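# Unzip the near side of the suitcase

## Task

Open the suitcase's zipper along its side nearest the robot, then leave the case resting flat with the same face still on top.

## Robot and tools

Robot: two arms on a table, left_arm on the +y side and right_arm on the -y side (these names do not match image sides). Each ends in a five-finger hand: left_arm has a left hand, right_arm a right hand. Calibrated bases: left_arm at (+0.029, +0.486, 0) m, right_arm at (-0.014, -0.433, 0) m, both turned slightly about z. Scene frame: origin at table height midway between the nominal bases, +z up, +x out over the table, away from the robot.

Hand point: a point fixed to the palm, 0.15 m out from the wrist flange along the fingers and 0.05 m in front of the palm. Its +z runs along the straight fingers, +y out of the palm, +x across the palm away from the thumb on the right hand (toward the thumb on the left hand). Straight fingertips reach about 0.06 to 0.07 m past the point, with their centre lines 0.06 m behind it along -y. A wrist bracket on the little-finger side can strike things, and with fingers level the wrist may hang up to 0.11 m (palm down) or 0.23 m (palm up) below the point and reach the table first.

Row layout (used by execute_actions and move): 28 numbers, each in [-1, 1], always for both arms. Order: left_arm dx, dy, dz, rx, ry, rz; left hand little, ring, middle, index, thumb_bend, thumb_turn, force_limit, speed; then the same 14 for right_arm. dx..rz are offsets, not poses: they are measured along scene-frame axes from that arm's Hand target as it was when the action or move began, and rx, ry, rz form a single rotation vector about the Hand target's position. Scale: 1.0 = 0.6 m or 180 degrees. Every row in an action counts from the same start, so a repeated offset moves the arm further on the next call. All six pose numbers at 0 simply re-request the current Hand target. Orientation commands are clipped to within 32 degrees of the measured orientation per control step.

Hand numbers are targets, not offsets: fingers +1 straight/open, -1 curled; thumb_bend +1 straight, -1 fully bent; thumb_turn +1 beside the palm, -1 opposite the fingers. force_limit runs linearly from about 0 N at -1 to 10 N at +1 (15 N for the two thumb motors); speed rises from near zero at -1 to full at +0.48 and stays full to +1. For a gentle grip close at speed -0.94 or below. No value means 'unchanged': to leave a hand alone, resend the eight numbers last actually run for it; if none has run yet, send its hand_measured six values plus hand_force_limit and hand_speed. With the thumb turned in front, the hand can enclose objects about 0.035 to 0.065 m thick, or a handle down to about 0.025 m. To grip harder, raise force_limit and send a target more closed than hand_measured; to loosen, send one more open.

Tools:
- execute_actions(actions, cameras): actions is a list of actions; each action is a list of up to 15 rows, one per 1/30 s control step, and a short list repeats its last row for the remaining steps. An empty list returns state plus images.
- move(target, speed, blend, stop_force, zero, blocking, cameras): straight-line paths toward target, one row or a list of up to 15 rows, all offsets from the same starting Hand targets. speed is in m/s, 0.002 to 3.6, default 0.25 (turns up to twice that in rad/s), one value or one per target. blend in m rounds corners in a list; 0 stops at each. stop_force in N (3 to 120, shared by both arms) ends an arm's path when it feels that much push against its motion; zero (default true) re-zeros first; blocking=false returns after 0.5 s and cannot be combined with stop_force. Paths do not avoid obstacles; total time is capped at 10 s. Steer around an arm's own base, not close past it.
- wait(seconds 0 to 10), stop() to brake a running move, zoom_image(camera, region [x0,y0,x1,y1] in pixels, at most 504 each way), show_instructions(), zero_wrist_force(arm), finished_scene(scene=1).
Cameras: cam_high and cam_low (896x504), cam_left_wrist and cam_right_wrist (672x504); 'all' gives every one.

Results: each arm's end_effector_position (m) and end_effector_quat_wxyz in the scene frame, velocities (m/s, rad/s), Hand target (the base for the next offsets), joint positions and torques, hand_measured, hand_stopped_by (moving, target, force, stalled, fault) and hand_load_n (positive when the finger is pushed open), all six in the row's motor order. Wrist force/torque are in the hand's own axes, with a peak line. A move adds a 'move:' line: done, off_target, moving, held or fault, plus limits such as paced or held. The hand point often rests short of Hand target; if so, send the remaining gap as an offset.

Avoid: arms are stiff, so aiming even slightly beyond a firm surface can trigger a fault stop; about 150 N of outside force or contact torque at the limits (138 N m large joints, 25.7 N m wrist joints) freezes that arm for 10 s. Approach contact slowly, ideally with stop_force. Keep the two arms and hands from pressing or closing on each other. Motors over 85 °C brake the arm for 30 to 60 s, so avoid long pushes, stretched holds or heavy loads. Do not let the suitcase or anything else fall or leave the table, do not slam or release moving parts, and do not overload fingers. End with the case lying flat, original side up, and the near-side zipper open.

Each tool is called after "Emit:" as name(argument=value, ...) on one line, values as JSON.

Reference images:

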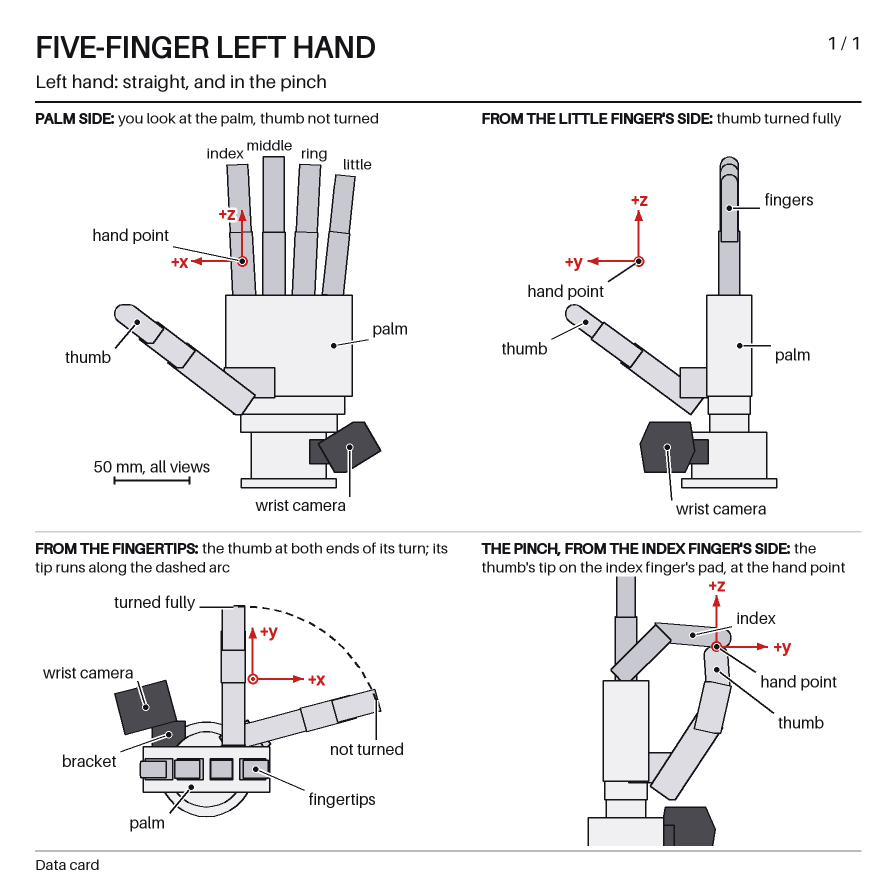

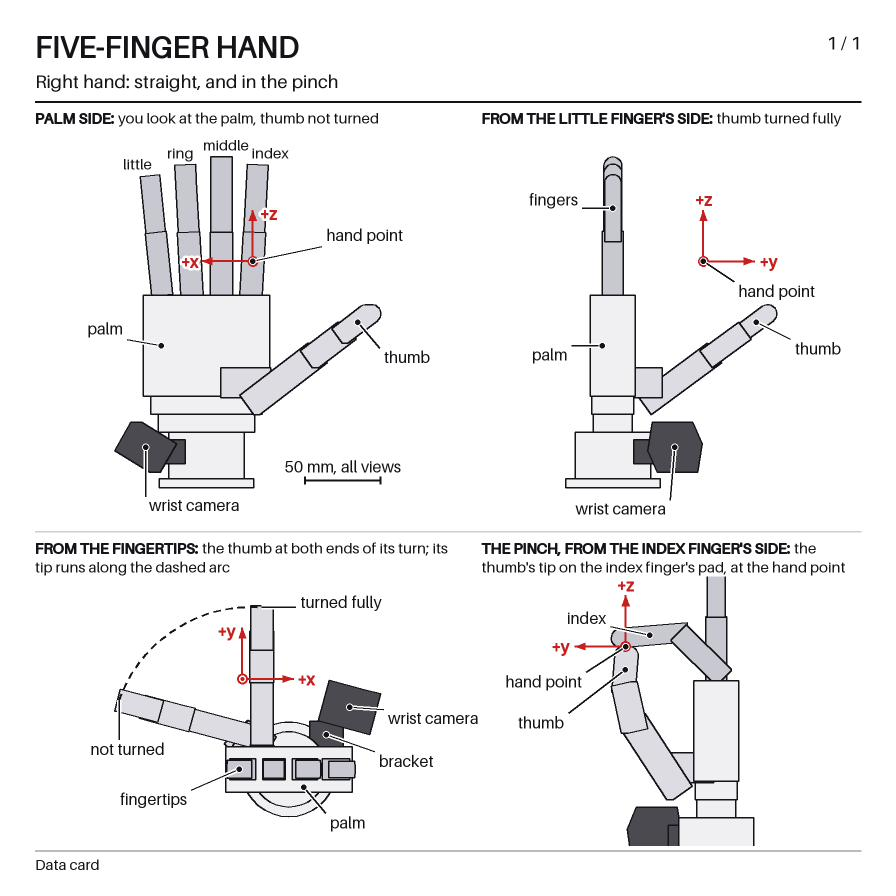

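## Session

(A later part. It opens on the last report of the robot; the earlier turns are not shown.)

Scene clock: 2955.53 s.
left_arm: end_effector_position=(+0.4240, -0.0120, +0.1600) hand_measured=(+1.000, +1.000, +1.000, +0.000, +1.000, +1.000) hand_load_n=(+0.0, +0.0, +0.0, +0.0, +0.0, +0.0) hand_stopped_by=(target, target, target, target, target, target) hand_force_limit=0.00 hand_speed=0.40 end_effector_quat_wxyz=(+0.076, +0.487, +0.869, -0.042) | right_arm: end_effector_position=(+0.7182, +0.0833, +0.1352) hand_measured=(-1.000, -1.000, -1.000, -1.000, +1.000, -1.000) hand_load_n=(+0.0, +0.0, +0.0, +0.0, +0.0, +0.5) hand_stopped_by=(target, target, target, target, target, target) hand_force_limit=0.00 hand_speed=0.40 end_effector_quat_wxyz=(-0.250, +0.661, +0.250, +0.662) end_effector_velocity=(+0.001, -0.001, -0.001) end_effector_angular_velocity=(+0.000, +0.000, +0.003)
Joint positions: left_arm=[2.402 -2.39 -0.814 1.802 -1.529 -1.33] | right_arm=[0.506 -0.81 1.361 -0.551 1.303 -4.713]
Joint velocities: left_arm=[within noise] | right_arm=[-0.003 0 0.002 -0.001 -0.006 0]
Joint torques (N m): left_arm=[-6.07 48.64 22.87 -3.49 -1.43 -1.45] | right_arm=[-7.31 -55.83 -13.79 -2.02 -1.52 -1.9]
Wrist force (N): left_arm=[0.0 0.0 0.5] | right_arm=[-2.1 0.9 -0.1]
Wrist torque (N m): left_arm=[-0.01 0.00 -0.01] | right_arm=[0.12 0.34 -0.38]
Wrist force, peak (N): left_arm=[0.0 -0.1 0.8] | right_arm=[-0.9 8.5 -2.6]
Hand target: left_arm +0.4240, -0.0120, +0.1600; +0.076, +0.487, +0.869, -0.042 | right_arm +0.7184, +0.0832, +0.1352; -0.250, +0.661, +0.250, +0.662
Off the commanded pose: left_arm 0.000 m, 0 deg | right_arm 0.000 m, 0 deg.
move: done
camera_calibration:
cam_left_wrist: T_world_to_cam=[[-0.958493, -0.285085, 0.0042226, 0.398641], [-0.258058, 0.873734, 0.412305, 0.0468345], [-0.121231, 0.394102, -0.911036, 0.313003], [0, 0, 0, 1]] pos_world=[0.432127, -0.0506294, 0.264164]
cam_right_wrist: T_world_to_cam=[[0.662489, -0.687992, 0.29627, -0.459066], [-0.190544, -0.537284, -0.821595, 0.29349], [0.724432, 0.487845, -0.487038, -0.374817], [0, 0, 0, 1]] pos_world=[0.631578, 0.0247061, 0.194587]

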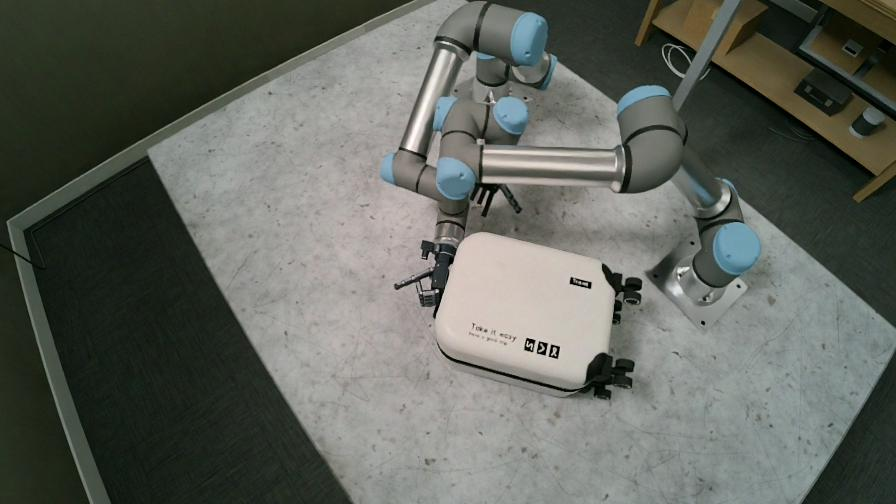

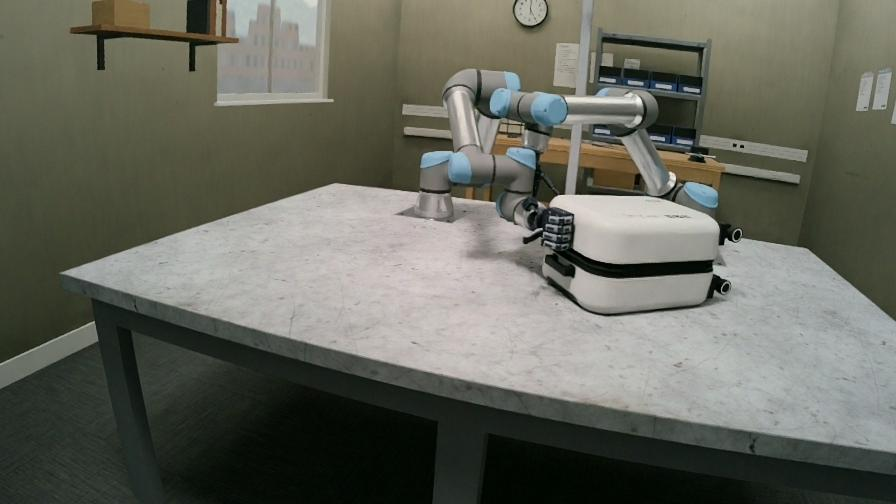

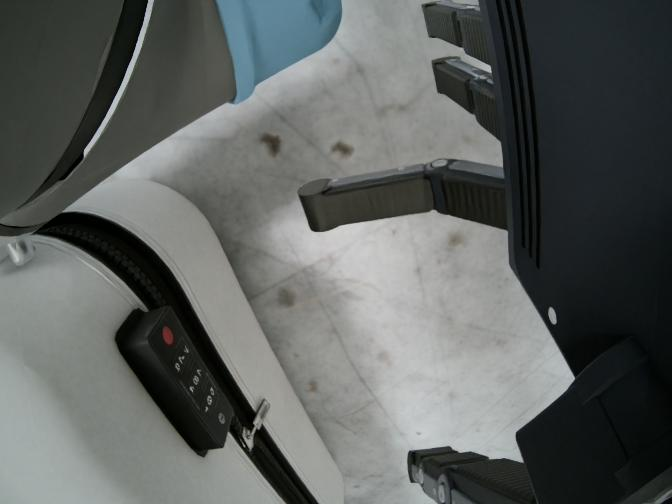

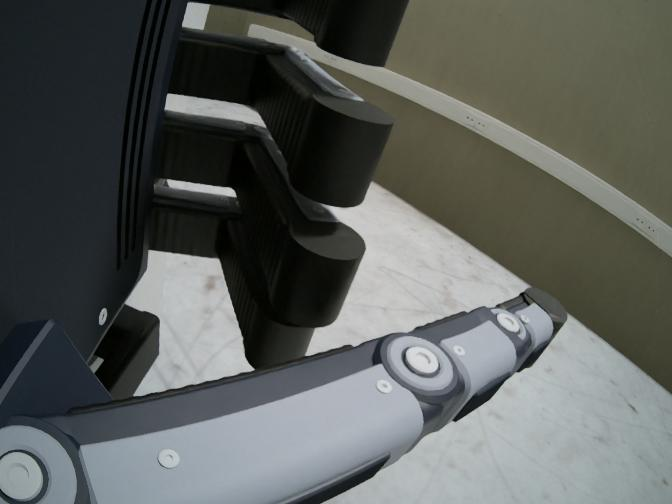

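Emit:
move(target=[-0.125,0.228,0,0,0,-0.0428,1,1,1,0,1,1,0,0.4,0,0,0,0,0,0,-1,-1,-1,-1,1,-1,0,0.4], speed=0.15)

Emit:
move(target=[[0,0,0,0,0,0,1,1,1,0,1,1,0,0.4,0.0557,-0.0832,0,0,0,0,-1,-1,-1,-1,1,-1,0,0.4],[0,0,0,0,0,0,1,1,1,0,1,1,0,0.4,-0.1428,-0.105,0,0,0,0.2083,-1,-1,-1,-1,1,-1,0,0.4]], speed=0.15, blend=[0.02,0], cameras=["all"])

Scene clock: 3039.57 s.
left_arm: end_effector_position=(+0.3491, +0.1248, +0.1599) hand_measured=(+1.000, +1.000, +1.000, +0.000, +1.000, +1.000) hand_load_n=(+0.0, +0.0, +0.0, +0.0, +0.0, +0.0) hand_stopped_by=(target, target, target, target, target, target) hand_force_limit=0.00 hand_speed=0.40 end_effector_quat_wxyz=(+0.073, +0.544, +0.834, -0.047) | right_arm: end_effector_position=(+0.7184, +0.0832, +0.1352) hand_measured=(-1.000, -1.000, -1.000, -1.000, +1.000, -1.000) hand_load_n=(+0.0, +0.0, +0.0, +0.0, +0.0, +0.0) hand_stopped_by=(target, target, target, target, target, target) hand_force_limit=0.00 hand_speed=0.40 end_effector_quat_wxyz=(-0.250, +0.661, +0.250, +0.662)
Joint positions: left_arm=[2.513 -1.964 -1.511 2.058 -1.49 -1.087] | right_arm=[0.506 -0.81 1.361 -0.551 1.303 -4.713]
Joint torques (N m): left_arm=[0.85 44.26 9.73 -4.52 -1.85 1.33] | right_arm=[-7.57 -40.31 -29.37 -0.44 0.61 -1.69]
Wrist force (N): left_arm=[0.0 -0.2 0.3] | right_arm=[-2.2 -0.6 -0.4]
Wrist torque (N m): left_arm=[-0.04 -0.01 0.12] | right_arm=[0.07 0.35 -0.40]
Wrist force, peak (N): left_arm=[1.7 -0.3 0.1] | right_arm=[-2.4 -0.7 -0.4]
Hand target: left_arm +0.3490, +0.1248, +0.1600; +0.073, +0.544, +0.834, -0.047 | right_arm +0.7184, +0.0832, +0.1352; -0.250, +0.661, +0.250, +0.662
Off the commanded pose: left_arm 0.000 m, 0 deg | right_arm 0.000 m, 0 deg.
move: done

Scene clock: 3042.60 s.
left_arm: end_effector_position=(+0.3490, +0.1248, +0.1600) hand_measured=(+1.000, +1.000, +1.000, +0.000, +1.000, +1.000) hand_load_n=(+0.0, +0.0, +0.0, +0.0, +0.0, +0.0) hand_stopped_by=(target, target, target, target, target, target) hand_force_limit=0.00 hand_speed=0.40 end_effector_quat_wxyz=(+0.073, +0.544, +0.834, -0.047) | right_arm: end_effector_position=(+0.6327, +0.0201, +0.1353) hand_measured=(-1.000, -1.000, -1.000, -1.000, +1.000, -1.000) hand_load_n=(+0.0, +0.0, +0.0, +0.0, +0.0, +0.0) hand_stopped_by=(target, target, target, target, target, target) hand_force_limit=0.00 hand_speed=0.40 end_effector_quat_wxyz=(-0.450, +0.545, +0.449, +0.546) end_effector_velocity=(-0.001, +0.001, +0.001) end_effector_angular_velocity=(+0.000, -0.002, +0.005)
Joint positions: left_arm=[2.513 -1.964 -1.511 2.058 -1.49 -1.087] | right_arm=[0.205 -0.929 1.58 -0.654 0.348 -4.71]
Joint velocities: left_arm=[within noise] | right_arm=[0 0 -0.001 -0.001 -0.005 0]
Joint torques (N m): left_arm=[5.5 43.81 10.12 -3.26 -1.7 1.77] | right_arm=[4.85 -35.44 -29.48 -0.85 -0.92 1.25]
Wrist force (N): left_arm=[0.4 0.0 0.3] | right_arm=[-1.8 -0.6 -0.6]
Wrist torque (N m): left_arm=[-0.01 -0.07 0.13] | right_arm=[0.10 0.36 -0.61]
Wrist force, peak (N): left_arm=[0.4 -0.1 0.6] | right_arm=[-2.0 -2.7 -0.2]
Hand target: left_arm +0.3490, +0.1248, +0.1600; +0.073, +0.544, +0.834, -0.047 | right_arm +0.6327, +0.0202, +0.1352; -0.450, +0.545, +0.450, +0.546
Off the commanded pose: left_arm 0.000 m, 0 deg | right_arm 0.000 m, 0 deg.
move: done
camera_calibration:
cam_left_wrist: T_world_to_cam=[[-0.988066, -0.153976, 0.00415478, 0.359635], [-0.138586, 0.900437, 0.412319, -0.137035], [-0.0672282, 0.406822, -0.91103, 0.229582], [0, 0, 0, 1]] pos_world=[0.351786, 0.0853677, 0.264164]
cam_right_wrist: T_world_to_cam=[[0.944337, -0.142982, 0.296284, -0.635181], [0.17566, -0.542334, -0.821595, 0.011726], [0.278158, 0.827907, -0.48703, -0.00644924], [0, 0, 0, 1]] pos_world=[0.599559, -0.0791204, 0.194687]

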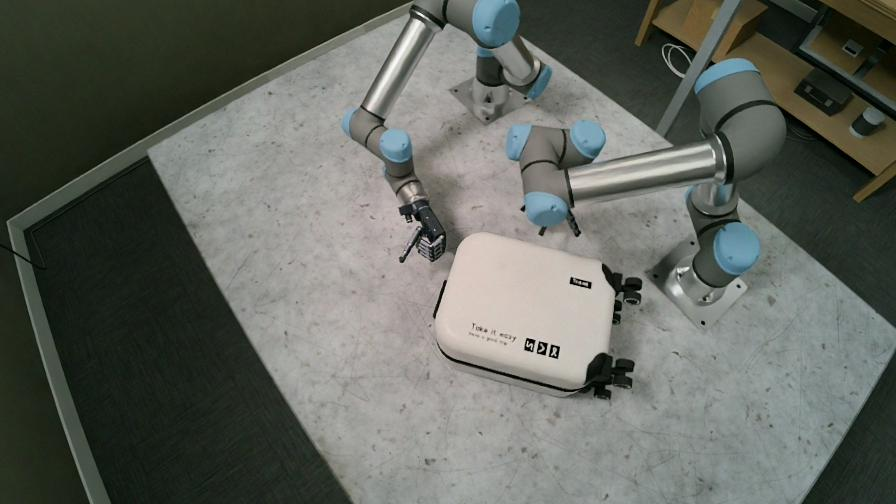

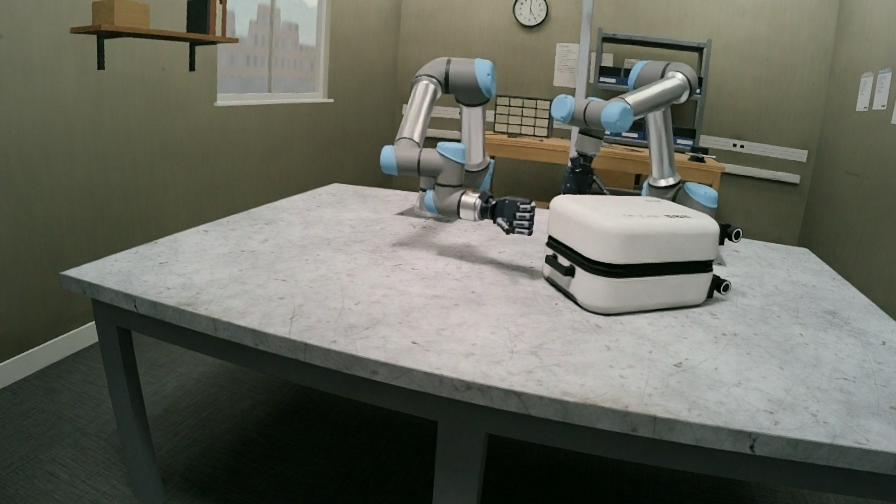

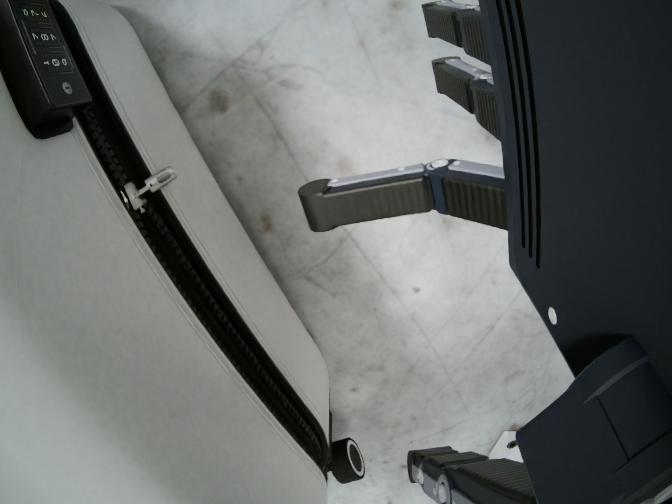

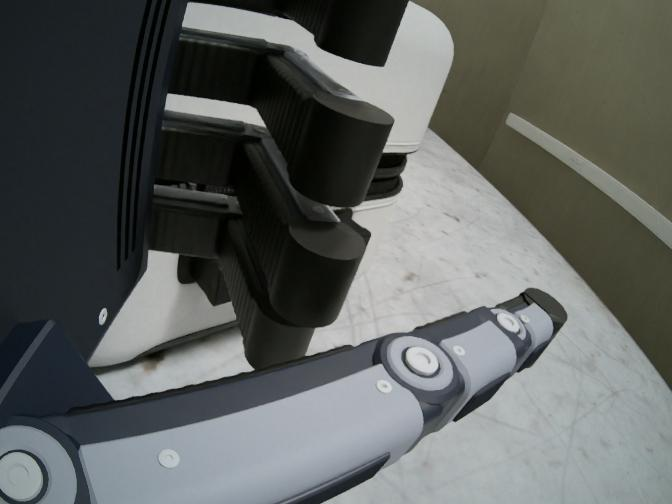

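Emit:
zoom_image(camera="cam_left_wrist", region=[60, 100, 380, 340])

Scaled by 1.575 from the camera's 672x504 image, which has a finer 960x720 frame.

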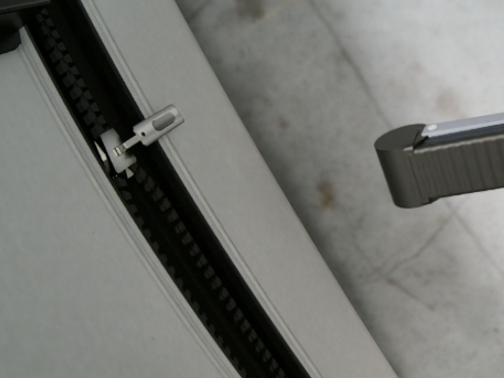

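Emit:
zoom_image(camera="cam_left_wrist", region=[60, 60, 200, 165])

Emit:
zoom_image(camera="cam_left_wrist", region=[200, 280, 340, 385])

Scaled by 3.600 from the camera's 672x504 image, which has a finer 960x720 frame.

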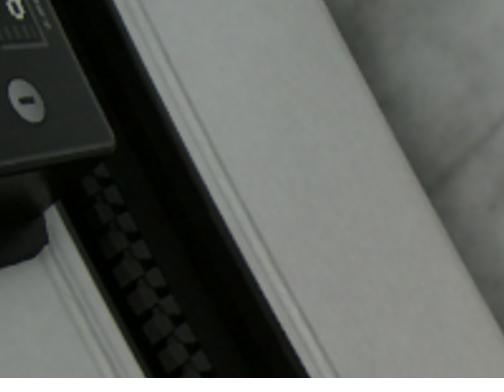

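Scaled by 3.600 from the camera's 672x504 image, which has a finer 960x720 frame.

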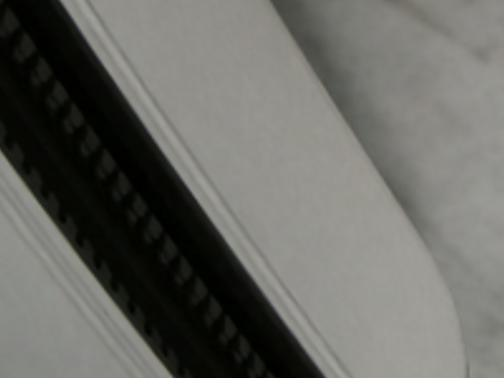

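Emit:
move(target=[0,0,0,0,0,0,1,1,1,0,1,1,0,0.4,-0.0658,0.0963,0,0,0,0,-1,-1,-1,-1,1,-1,0,0.4], speed=0.015, stop_force=4, cameras=["cam_right_wrist", "cam_left_wrist"])

Scene clock: 3074.03 s.
left_arm: end_effector_position=(+0.3490, +0.1248, +0.1600) hand_measured=(+1.000, +1.000, +1.000, +0.000, +1.000, +1.000) hand_load_n=(+0.0, +0.0, +0.0, +0.5, +0.0, +0.0) hand_stopped_by=(target, target, target, target, target, target) hand_force_limit=0.00 hand_speed=0.40 end_effector_quat_wxyz=(+0.073, +0.544, +0.834, -0.047) | right_arm: end_effector_position=(+0.6108, +0.0522, +0.1352) hand_measured=(-1.000, -1.000, -1.000, -1.000, +1.000, -1.000) hand_load_n=(+0.0, +0.0, +0.0, +0.0, +0.0, +0.0) hand_stopped_by=(target, target, target, target, target, target) hand_force_limit=0.00 hand_speed=0.40 end_effector_quat_wxyz=(-0.450, +0.545, +0.450, +0.546)
Joint positions: left_arm=[2.513 -1.964 -1.511 2.058 -1.49 -1.087] | right_arm=[0.268 -0.942 1.604 -0.664 0.411 -4.71]
Joint torques (N m): left_arm=[5.29 43.85 10.42 -0.28 -1.51 1.73] | right_arm=[-7.23 -34.33 -27.44 0.54 0.8 -1.31]
Wrist force (N): left_arm=[0.2 0.1 0.3] | right_arm=[-2.2 -0.7 -0.9]
Wrist torque (N m): left_arm=[0.00 -0.04 0.12] | right_arm=[0.11 0.45 -0.52]
Wrist force, peak (N): left_arm=[0.4 0.1 0.6] | right_arm=[-1.9 3.8 -7.2]
Hand target: left_arm +0.3490, +0.1248, +0.1600; +0.073, +0.544, +0.834, -0.047 | right_arm +0.6108, +0.0522, +0.1352; -0.450, +0.545, +0.450, +0.546 (not the last commanded pose)
Off the commanded pose: left_arm 0.000 m, 0 deg | right_arm 0.031 m, 0 deg.
move: contact (right_arm)
camera_calibration:
cam_left_wrist: T_world_to_cam=[[-0.988066, -0.153976, 0.00415478, 0.359635], [-0.138586, 0.900437, 0.412319, -0.137035], [-0.0672282, 0.406822, -0.91103, 0.229582], [0, 0, 0, 1]] pos_world=[0.351786, 0.0853677, 0.264164]
cam_right_wrist: T_world_to_cam=[[0.944364, -0.142718, 0.296324, -0.609893], [0.175845, -0.542286, -0.821586, 0.0327934], [0.277948, 0.827984, -0.487019, -0.0268596], [0, 0, 0, 1]] pos_world=[0.57766, -0.0470202, 0.194587]
Images, in order (width x height): cam_left_wrist 672x504, cam_right_wrist 672x504.

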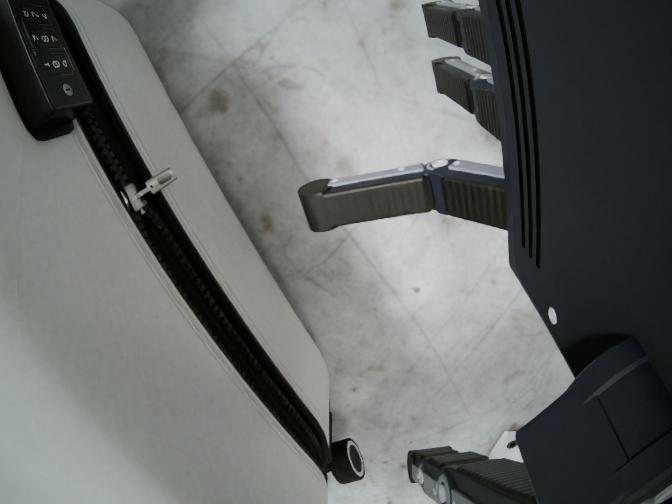

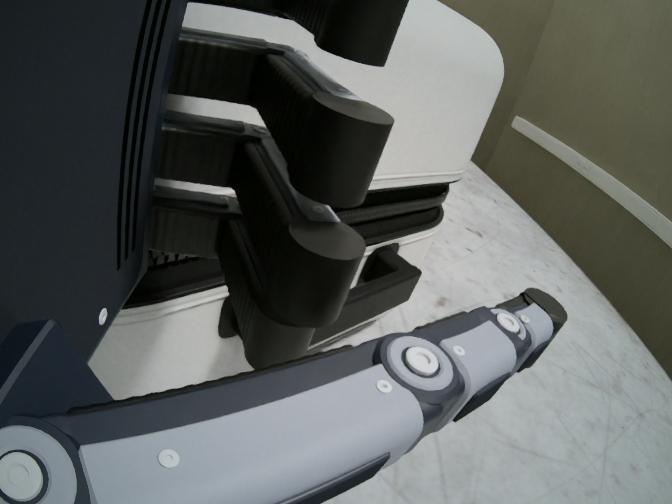

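Emit:
move(target=[0.0787,0.0385,-0.053,0,0,0,1,1,1,0,0.2,1,0,0.4,0,0,0,0,0,0,-1,-1,-1,-1,1,-1,0,0.4], speed=0.06, cameras=["cam_left_wrist"])

Scene clock: 3094.77 s.
left_arm: end_effector_position=(+0.3963, +0.1479, +0.1281) hand_measured=(+1.000, +1.000, +1.000, +0.000, +0.200, +1.000) hand_load_n=(+0.0, +0.0, +0.0, +0.0, +0.0, +0.5) hand_stopped_by=(target, target, target, target, target, target) hand_force_limit=0.00 hand_speed=0.40 end_effector_quat_wxyz=(+0.073, +0.544, +0.834, -0.047) end_effector_velocity=(-0.001, +0.000, +0.001) end_effector_angular_velocity=(-0.001, +0.001, +0.003) | right_arm: end_effector_position=(+0.6108, +0.0522, +0.1352) hand_measured=(-1.000, -1.000, -1.000, -1.000, +1.000, -1.000) hand_load_n=(+0.0, +0.5, +0.0, +0.0, +0.0, +0.5) hand_stopped_by=(target, target, target, target, target, target) hand_force_limit=0.00 hand_speed=0.40 end_effector_quat_wxyz=(-0.450, +0.545, +0.450, +0.546)
Joint positions: left_arm=[2.617 -2.017 -1.522 2.113 -1.474 -0.983] | right_arm=[0.268 -0.942 1.604 -0.664 0.411 -4.71]
Joint velocities: left_arm=[-0.002 0.002 0.002 -0.004 0.001 -0.005] | right_arm=[within noise]
Joint torques (N m): left_arm=[-5.32 45.25 21.89 -5.01 -0.49 -1.61] | right_arm=[-7.32 -34.41 -27.41 0.4 0.77 0.56]
Wrist force (N): left_arm=[0.1 -0.2 0.4] | right_arm=[-1.9 -0.7 -0.8]
Wrist torque (N m): left_arm=[-0.04 -0.01 0.08] | right_arm=[0.11 0.39 -0.49]
Wrist force, peak (N): left_arm=[0.3 0.7 0.7] | right_arm=[-2.2 -0.7 -0.8]
Hand target: left_arm +0.3963, +0.1479, +0.1282; +0.073, +0.544, +0.834, -0.047 | right_arm +0.6108, +0.0522, +0.1352; -0.450, +0.545, +0.450, +0.546
Off the commanded pose: left_arm 0.000 m, 0 deg | right_arm 0.000 m, 0 deg.
move: done
camera_calibration:
cam_left_wrist: T_world_to_cam=[[-0.988065, -0.153981, 0.00416926, 0.410057], [-0.138594, 0.90049, 0.4122, -0.138102], [-0.0672252, 0.406703, -0.911084, 0.194326], [0, 0, 0, 1]] pos_world=[0.399086, 0.108467, 0.232264]
Images, in order (width x height): cam_left_wrist 672x504.

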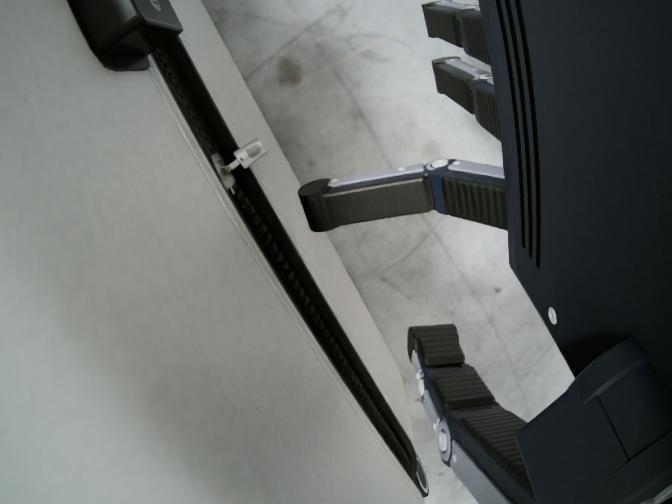

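Emit:
zoom_image(camera="cam_left_wrist", region=[170, 110, 370, 260])

Scaled by 2.520 from the camera's 672x504 image, which has a finer 960x720 frame.

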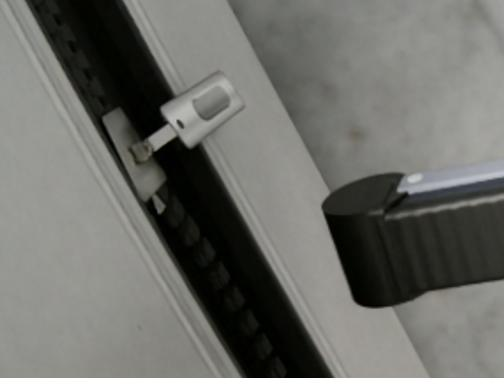

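Emit:
move(target=[0.0206,0.0141,0,0,0,0,1,1,1,0,0.2,1,0,0.4,0,0,0,0,0,0,-1,-1,-1,-1,1,-1,0,0.4], speed=0.02, stop_force=4, cameras=["cam_left_wrist"])

Scene clock: 3113.27 s.
left_arm: end_effector_position=(+0.4086, +0.1564, +0.1282) hand_measured=(+1.000, +1.000, +1.000, +0.000, +0.200, +1.000) hand_load_n=(+0.0, +0.0, +0.0, +0.0, +0.0, +0.0) hand_stopped_by=(target, target, target, target, target, target) hand_force_limit=0.00 hand_speed=0.40 end_effector_quat_wxyz=(+0.073, +0.544, +0.834, -0.047) | right_arm: end_effector_position=(+0.6108, +0.0522, +0.1352) hand_measured=(-1.000, -1.000, -1.000, -1.000, +1.000, -1.000) hand_load_n=(+0.0, +0.0, +0.0, +0.0, +0.0, +0.5) hand_stopped_by=(target, target, target, target, target, target) hand_force_limit=0.00 hand_speed=0.40 end_effector_quat_wxyz=(-0.450, +0.545, +0.450, +0.546)
Joint positions: left_arm=[2.648 -2.021 -1.516 2.108 -1.47 -0.953] | right_arm=[0.268 -0.942 1.604 -0.664 0.411 -4.71]
Joint torques (N m): left_arm=[-5.63 42.93 9.47 -0.22 -1.36 -1.65] | right_arm=[-7.23 -34.29 -27.55 0.42 0.89 1.53]
Wrist force (N): left_arm=[0.3 -0.1 0.4] | right_arm=[-1.9 -0.6 -0.8]
Wrist torque (N m): left_arm=[-0.03 -0.04 0.04] | right_arm=[0.12 0.40 -0.49]
Wrist force, peak (N): left_arm=[0.3 0.0 0.6] | right_arm=[-2.3 -0.5 -0.7]
Hand target: left_arm +0.4086, +0.1564, +0.1282; +0.073, +0.544, +0.834, -0.047 | right_arm +0.6108, +0.0522, +0.1352; -0.450, +0.545, +0.450, +0.546
Off the commanded pose: left_arm 0.000 m, 0 deg | right_arm 0.000 m, 0 deg.
move: done
camera_calibration:
cam_left_wrist: T_world_to_cam=[[-0.988059, -0.154014, 0.00424555, 0.423502], [-0.138584, 0.900432, 0.412331, -0.144121], [-0.0673278, 0.40682, -0.911024, 0.191802], [0, 0, 0, 1]] pos_world=[0.411386, 0.116968, 0.232364]
Images, in order (width x height): cam_left_wrist 672x504.

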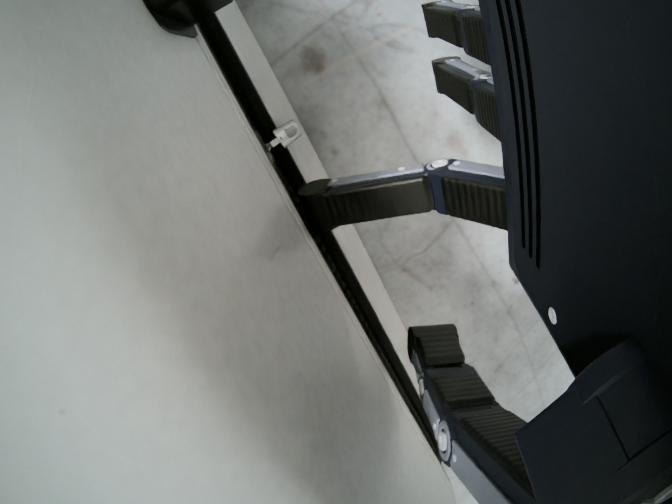

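Emit:
zoom_image(camera="cam_left_wrist", region=[220, 90, 380, 250])

Scaled by 3.150 from the camera's 672x504 image, which has a finer 960x720 frame.

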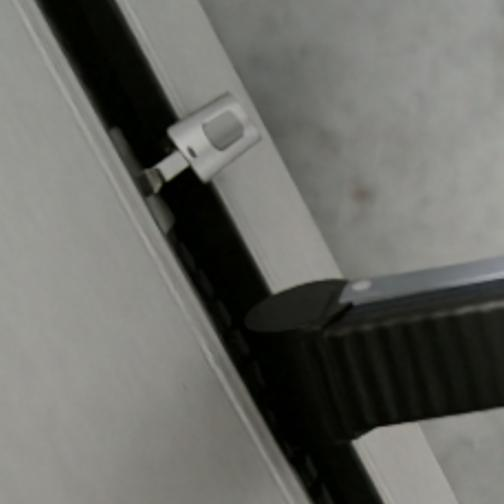

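Emit:
move(target=[0.0329,-0.0482,0,0,0,0,1,1,1,0,0.2,1,0,0.4,0,0,0,0,0,0,-1,-1,-1,-1,1,-1,0,0.4], speed=0.01, stop_force=25, cameras=["cam_left_wrist"])

Scene clock: 3127.03 s.
left_arm: end_effector_position=(+0.4284, +0.1275, +0.1282) hand_measured=(+1.000, +1.000, +1.000, +0.000, +0.200, +1.000) hand_load_n=(+0.0, +0.0, +0.0, +0.0, +0.0, +0.0) hand_stopped_by=(target, target, target, target, target, target) hand_force_limit=0.00 hand_speed=0.40 end_effector_quat_wxyz=(+0.073, +0.544, +0.834, -0.047) | right_arm: end_effector_position=(+0.6108, +0.0522, +0.1352) hand_measured=(-1.000, -1.000, -1.000, -1.000, +1.000, -1.000) hand_load_n=(+0.0, +0.0, +0.0, +0.0, +0.0, +0.5) hand_stopped_by=(target, target, target, target, target, target) hand_force_limit=0.00 hand_speed=0.40 end_effector_quat_wxyz=(-0.450, +0.545, +0.450, +0.546)
Joint positions: left_arm=[2.617 -2.101 -1.392 2.067 -1.474 -0.984] | right_arm=[0.268 -0.942 1.604 -0.664 0.411 -4.71]
Joint torques (N m): left_arm=[6.16 49.64 10.01 0.75 -0.96 1.52] | right_arm=[-6.45 -34.16 -26.86 0.45 0.85 1.5]
Wrist force (N): left_arm=[0.0 -0.2 0.2] | right_arm=[-2.0 -0.5 -0.7]
Wrist torque (N m): left_arm=[0.01 -0.03 0.12] | right_arm=[0.12 0.41 -0.50]
Wrist force, peak (N): left_arm=[1.2 -4.9 -0.1] | right_arm=[-2.2 -0.7 -0.8]
Hand target: left_arm +0.4284, +0.1275, +0.1282; +0.073, +0.544, +0.834, -0.047 | right_arm +0.6108, +0.0522, +0.1352; -0.450, +0.545, +0.450, +0.546
Off the commanded pose: left_arm 0.000 m, 0 deg | right_arm 0.000 m, 0 deg.
move: done
camera_calibration:
cam_left_wrist: T_world_to_cam=[[-0.988066, -0.153976, 0.00415478, 0.438635], [-0.138586, 0.900437, 0.412319, -0.115351], [-0.0672282, 0.406822, -0.91103, 0.204851], [0, 0, 0, 1]] pos_world=[0.431186, 0.0880677, 0.232364]
Images, in order (width x height): cam_left_wrist 672x504.

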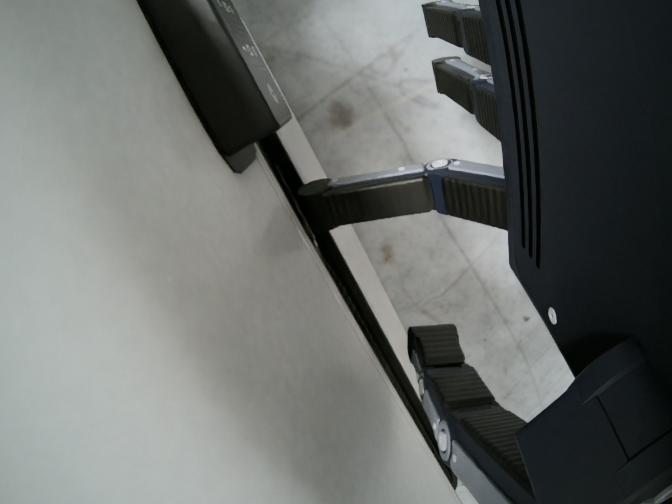

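Emit:
zoom_image(camera="cam_left_wrist", region=[220, 110, 400, 290])

Scaled by 2.800 from the camera's 672x504 image, which has a finer 960x720 frame.

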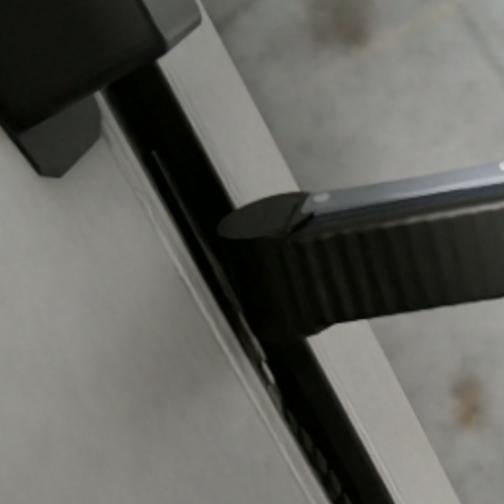

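Emit:
move(target=[-0.0329,0.0482,0,0,0,0,1,1,1,0,0.2,1,0,0.4,0,0,0,0,0,0,-1,-1,-1,-1,1,-1,0,0.4], speed=0.03, cameras=["cam_left_wrist"])

Emit:
zoom_image(camera="cam_left_wrist", region=[220, 90, 380, 250])

Scene clock: 3141.50 s.
left_arm: end_effector_position=(+0.4087, +0.1564, +0.1282) hand_measured=(+1.000, +1.000, +1.000, +0.000, +0.200, +1.000) hand_load_n=(+0.0, +0.0, +0.0, +0.0, +0.0, +0.0) hand_stopped_by=(target, target, target, target, target, target) hand_force_limit=0.00 hand_speed=0.40 end_effector_quat_wxyz=(+0.073, +0.544, +0.834, -0.047) | right_arm: end_effector_position=(+0.6108, +0.0522, +0.1352) hand_measured=(-1.000, -1.000, -1.000, -1.000, +1.000, -1.000) hand_load_n=(+0.0, +0.0, +0.0, +0.0, +0.0, +0.0) hand_stopped_by=(target, target, target, target, target, target) hand_force_limit=0.00 hand_speed=0.40 end_effector_quat_wxyz=(-0.450, +0.545, +0.450, +0.546)
Joint positions: left_arm=[2.648 -2.021 -1.516 2.108 -1.47 -0.953] | right_arm=[0.268 -0.942 1.604 -0.664 0.411 -4.71]
Joint torques (N m): left_arm=[-6.6 31.28 21.69 -4.49 1.15 -1.4] | right_arm=[-6.61 -34.28 -26.99 0.36 0.79 1.43]
Wrist force (N): left_arm=[0.2 -0.2 0.4] | right_arm=[-2.1 -0.6 -0.6]
Wrist torque (N m): left_arm=[-0.05 -0.04 0.03] | right_arm=[0.10 0.42 -0.51]
Wrist force, peak (N): left_arm=[0.3 -0.2 0.7] | right_arm=[-2.2 -0.8 -0.7]
Hand target: left_arm +0.4086, +0.1564, +0.1282; +0.073, +0.544, +0.834, -0.047 | right_arm +0.6108, +0.0522, +0.1352; -0.450, +0.545, +0.450, +0.546
Off the commanded pose: left_arm 0.000 m, 0 deg | right_arm 0.000 m, 0 deg.
move: done
camera_calibration:
cam_left_wrist: T_world_to_cam=[[-0.988072, -0.153947, 0.00387798, 0.423684], [-0.138693, 0.900547, 0.412043, -0.144049], [-0.066925, 0.40659, -0.911156, 0.191792], [0, 0, 0, 1]] pos_world=[0.411487, 0.116967, 0.232464]
Images, in order (width x height): cam_left_wrist 672x504.

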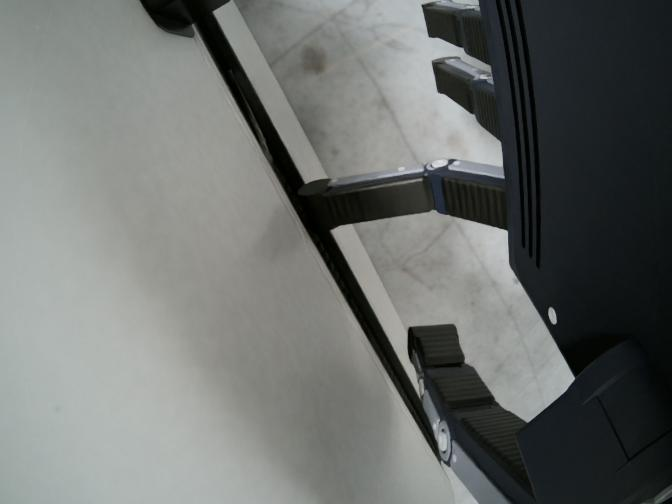

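Scaled by 3.150 from the camera's 672x504 image, which has a finer 960x720 frame.

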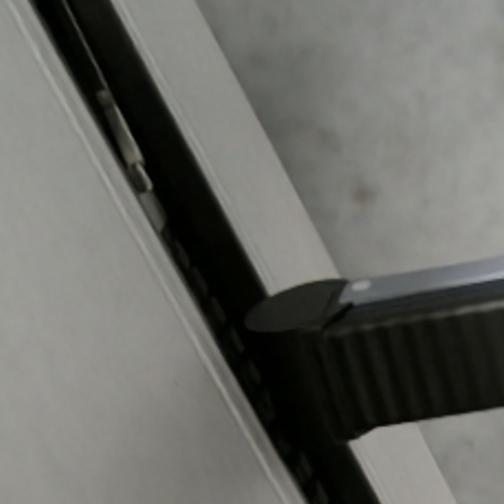

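Emit:
move(target=[0.0206,0.0141,0,0,0,0,1,1,1,0,0.2,1,0,0.4,0,0,0,0,0,0,-1,-1,-1,-1,1,-1,0,0.4], speed=0.008, stop_force=3, cameras=["cam_left_wrist"])

Emit:
zoom_image(camera="cam_left_wrist", region=[220, 90, 380, 250])

Scene clock: 3153.93 s.
left_arm: end_effector_position=(+0.4129, +0.1593, +0.1282) hand_measured=(+1.000, +1.000, +1.000, +0.000, +0.200, +1.000) hand_load_n=(+0.0, +0.0, +0.0, +0.5, +0.0, +0.0) hand_stopped_by=(target, target, target, target, target, target) hand_force_limit=0.00 hand_speed=0.40 end_effector_quat_wxyz=(+0.073, +0.544, +0.834, -0.047) | right_arm: end_effector_position=(+0.6108, +0.0522, +0.1352) hand_measured=(-1.000, -1.000, -1.000, -1.000, +1.000, -1.000) hand_load_n=(+0.0, +0.0, +0.0, +0.0, +0.0, +0.0) hand_stopped_by=(target, target, target, target, target, target) hand_force_limit=0.00 hand_speed=0.40 end_effector_quat_wxyz=(-0.450, +0.545, +0.450, +0.546)
Joint positions: left_arm=[2.659 -2.023 -1.513 2.106 -1.468 -0.942] | right_arm=[0.268 -0.942 1.604 -0.664 0.411 -4.71]
Joint torques (N m): left_arm=[-5.08 44.16 9.29 0.95 -2.32 -1.53] | right_arm=[-6.76 -34.23 -26.71 0.32 0.9 1.43]
Wrist force (N): left_arm=[-0.3 -2.6 -0.1] | right_arm=[-2.0 -0.6 -0.7]
Wrist torque (N m): left_arm=[-0.03 -0.04 0.04] | right_arm=[0.11 0.40 -0.50]
Wrist force, peak (N): left_arm=[-0.8 -4.6 -0.1] | right_arm=[-2.1 -0.7 -0.9]
Hand target: left_arm +0.4129, +0.1593, +0.1282; +0.073, +0.544, +0.834, -0.047 (not the last commanded pose) | right_arm +0.6108, +0.0522, +0.1352; -0.450, +0.545, +0.450, +0.546
Off the commanded pose: left_arm 0.010 m, 0 deg | right_arm 0.000 m, 0 deg.
move: contact (left_arm)
camera_calibration:
cam_left_wrist: T_world_to_cam=[[-0.988059, -0.154014, 0.00424555, 0.428197], [-0.138584, 0.900432, 0.412331, -0.146136], [-0.0673278, 0.40682, -0.911024, 0.190912], [0, 0, 0, 1]] pos_world=[0.415686, 0.119868, 0.232364]
Images, in order (width x height): cam_left_wrist 672x504.

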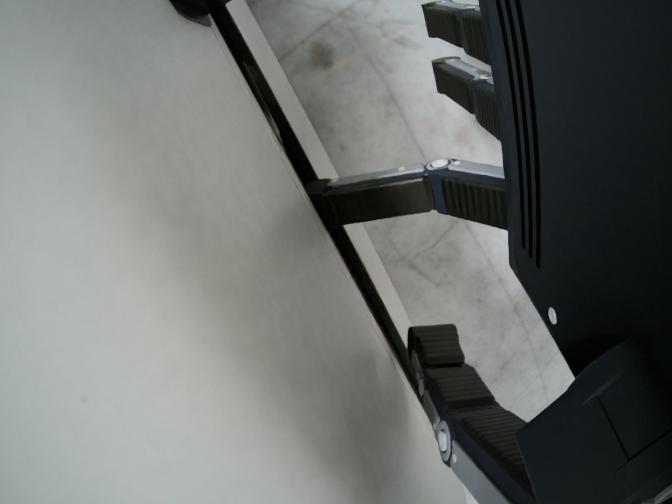

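Scaled by 3.150 from the camera's 672x504 image, which has a finer 960x720 frame.

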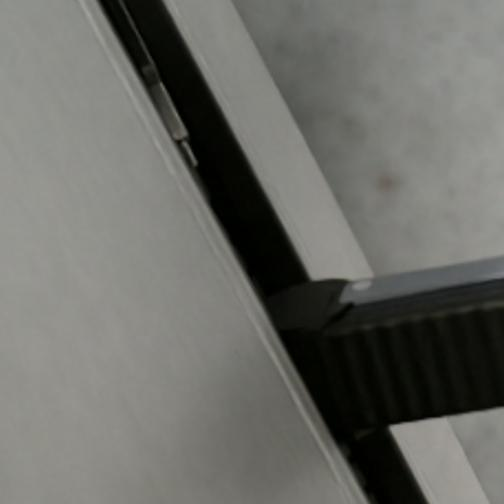

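Emit:
move(target=[0.0282,-0.0413,0,0,0,0,1,1,1,0,0.2,1,0,0.4,0,0,0,0,0,0,-1,-1,-1,-1,1,-1,0,0.4], speed=0.01, stop_force=28, cameras=["cam_left_wrist"])

Emit:
zoom_image(camera="cam_left_wrist", region=[220, 90, 380, 250])

Scene clock: 3167.60 s.
left_arm: end_effector_position=(+0.4298, +0.1346, +0.1282) hand_measured=(+1.000, +1.000, +1.000, +0.000, +0.200, +1.000) hand_load_n=(+0.0, +0.0, -0.5, +0.0, +0.5, +0.0) hand_stopped_by=(target, target, target, target, target, target) hand_force_limit=0.00 hand_speed=0.40 end_effector_quat_wxyz=(+0.073, +0.544, +0.834, -0.047) | right_arm: end_effector_position=(+0.6108, +0.0522, +0.1352) hand_measured=(-1.000, -1.000, -1.000, -1.000, +1.000, -1.000) hand_load_n=(+0.0, +0.0, +0.0, +0.0, +0.0, +0.0) hand_stopped_by=(target, target, target, target, target, target) hand_force_limit=0.00 hand_speed=0.40 end_effector_quat_wxyz=(-0.450, +0.545, +0.450, +0.546)
Joint positions: left_arm=[2.631 -2.091 -1.408 2.071 -1.472 -0.97] | right_arm=[0.268 -0.942 1.604 -0.664 0.411 -4.71]
Joint torques (N m): left_arm=[6.1 48.92 11.97 2.4 -0.77 2.26] | right_arm=[10.58 -34.13 -24.73 0.3 -2.21 1.44]
Wrist force (N): left_arm=[5.8 -1.7 -0.6] | right_arm=[-1.9 5.8 -5.3]
Wrist torque (N m): left_arm=[0.01 0.01 0.13] | right_arm=[0.63 0.58 -0.25]
Wrist force, peak (N): left_arm=[8.7 -2.9 -0.7] | right_arm=[-2.2 5.8 -5.5]
Hand target: left_arm +0.4299, +0.1346, +0.1282; +0.073, +0.544, +0.834, -0.047 | right_arm +0.6108, +0.0522, +0.1352; -0.450, +0.545, +0.450, +0.546
Off the commanded pose: left_arm 0.000 m, 0 deg | right_arm 0.000 m, 0 deg.
move: done
camera_calibration:
cam_left_wrist: T_world_to_cam=[[-0.98806, -0.154014, 0.00424571, 0.44119], [-0.138586, 0.900448, 0.412295, -0.121532], [-0.0673224, 0.406784, -0.91104, 0.20211], [0, 0, 0, 1]] pos_world=[0.432686, 0.0951677, 0.232364]
Images, in order (width x height): cam_left_wrist 672x504.

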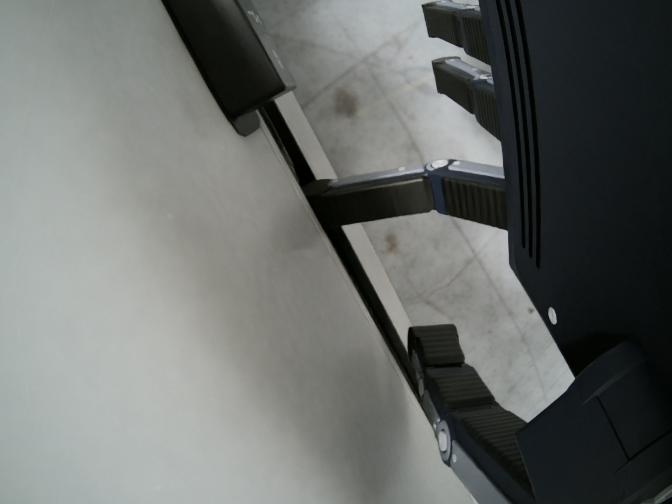

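Scaled by 3.150 from the camera's 672x504 image, which has a finer 960x720 frame.

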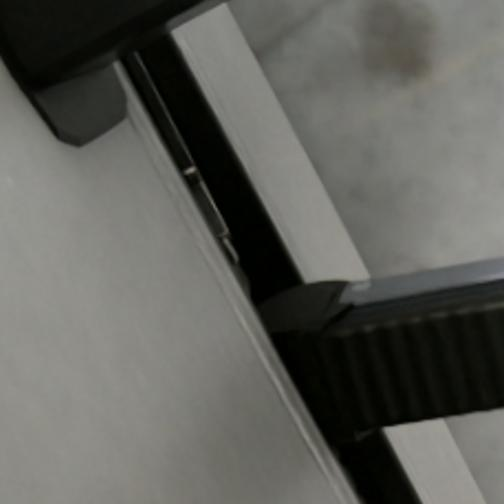

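Emit:
move(target=[0.0282,-0.0413,0,0,0,0,1,1,1,0,0.2,1,0,0.4,0,0,0,0,0,0,-1,-1,-1,-1,1,-1,0,0.4], speed=0.01, stop_force=28, cameras=["cam_left_wrist"])

Emit:
zoom_image(camera="cam_left_wrist", region=[220, 90, 380, 250])

Scene clock: 3178.90 s.
left_arm: end_effector_position=(+0.4468, +0.1098, +0.1282) hand_measured=(+1.000, +1.000, +1.000, +0.000, +0.200, +1.000) hand_load_n=(+0.0, +0.0, +0.0, +0.0, +0.0, +0.0) hand_stopped_by=(target, target, target, target, target, target) hand_force_limit=0.00 hand_speed=0.40 end_effector_quat_wxyz=(+0.073, +0.544, +0.834, -0.047) | right_arm: end_effector_position=(+0.6108, +0.0522, +0.1352) hand_measured=(-1.000, -1.000, -1.000, -1.000, +1.000, -1.000) hand_load_n=(+0.0, +0.0, +0.0, +0.0, +0.0, +0.0) hand_stopped_by=(target, target, target, target, target, target) hand_force_limit=0.00 hand_speed=0.40 end_effector_quat_wxyz=(-0.450, +0.545, +0.450, +0.546)
Joint positions: left_arm=[2.607 -2.161 -1.295 2.031 -1.476 -0.994] | right_arm=[0.268 -0.942 1.604 -0.664 0.411 -4.71]
Joint torques (N m): left_arm=[5.66 52.49 12.49 2.5 -0.26 2.19] | right_arm=[11.25 -35.14 -19.71 0.26 -2.25 1.24]
Wrist force (N): left_arm=[6.5 -1.7 -0.7] | right_arm=[-2.0 5.9 -5.5]
Wrist torque (N m): left_arm=[0.00 0.00 0.13] | right_arm=[0.64 0.62 -0.25]
Wrist force, peak (N): left_arm=[8.3 -2.2 -0.6] | right_arm=[-2.1 6.1 -5.4]
Hand target: left_arm +0.4468, +0.1098, +0.1282; +0.073, +0.544, +0.834, -0.047 | right_arm +0.6108, +0.0522, +0.1352; -0.450, +0.545, +0.450, +0.546
Off the commanded pose: left_arm 0.000 m, 0 deg | right_arm 0.000 m, 0 deg.
move: done
camera_calibration:
cam_left_wrist: T_world_to_cam=[[-0.988059, -0.154014, 0.00424555, 0.454069], [-0.138584, 0.900432, 0.412331, -0.0968671], [-0.0673278, 0.40682, -0.911024, 0.213332], [0, 0, 0, 1]] pos_world=[0.449586, 0.0703678, 0.232364]
Images, in order (width x height): cam_left_wrist 672x504.

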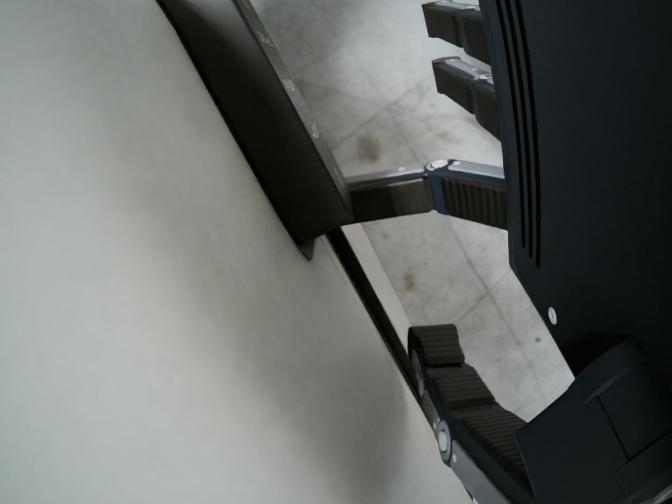

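Scaled by 3.150 from the camera's 672x504 image, which has a finer 960x720 frame.

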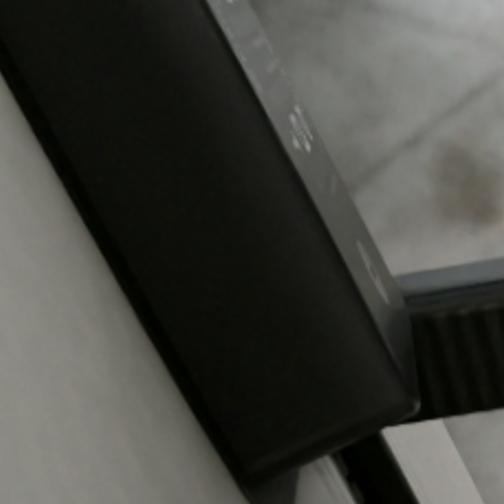

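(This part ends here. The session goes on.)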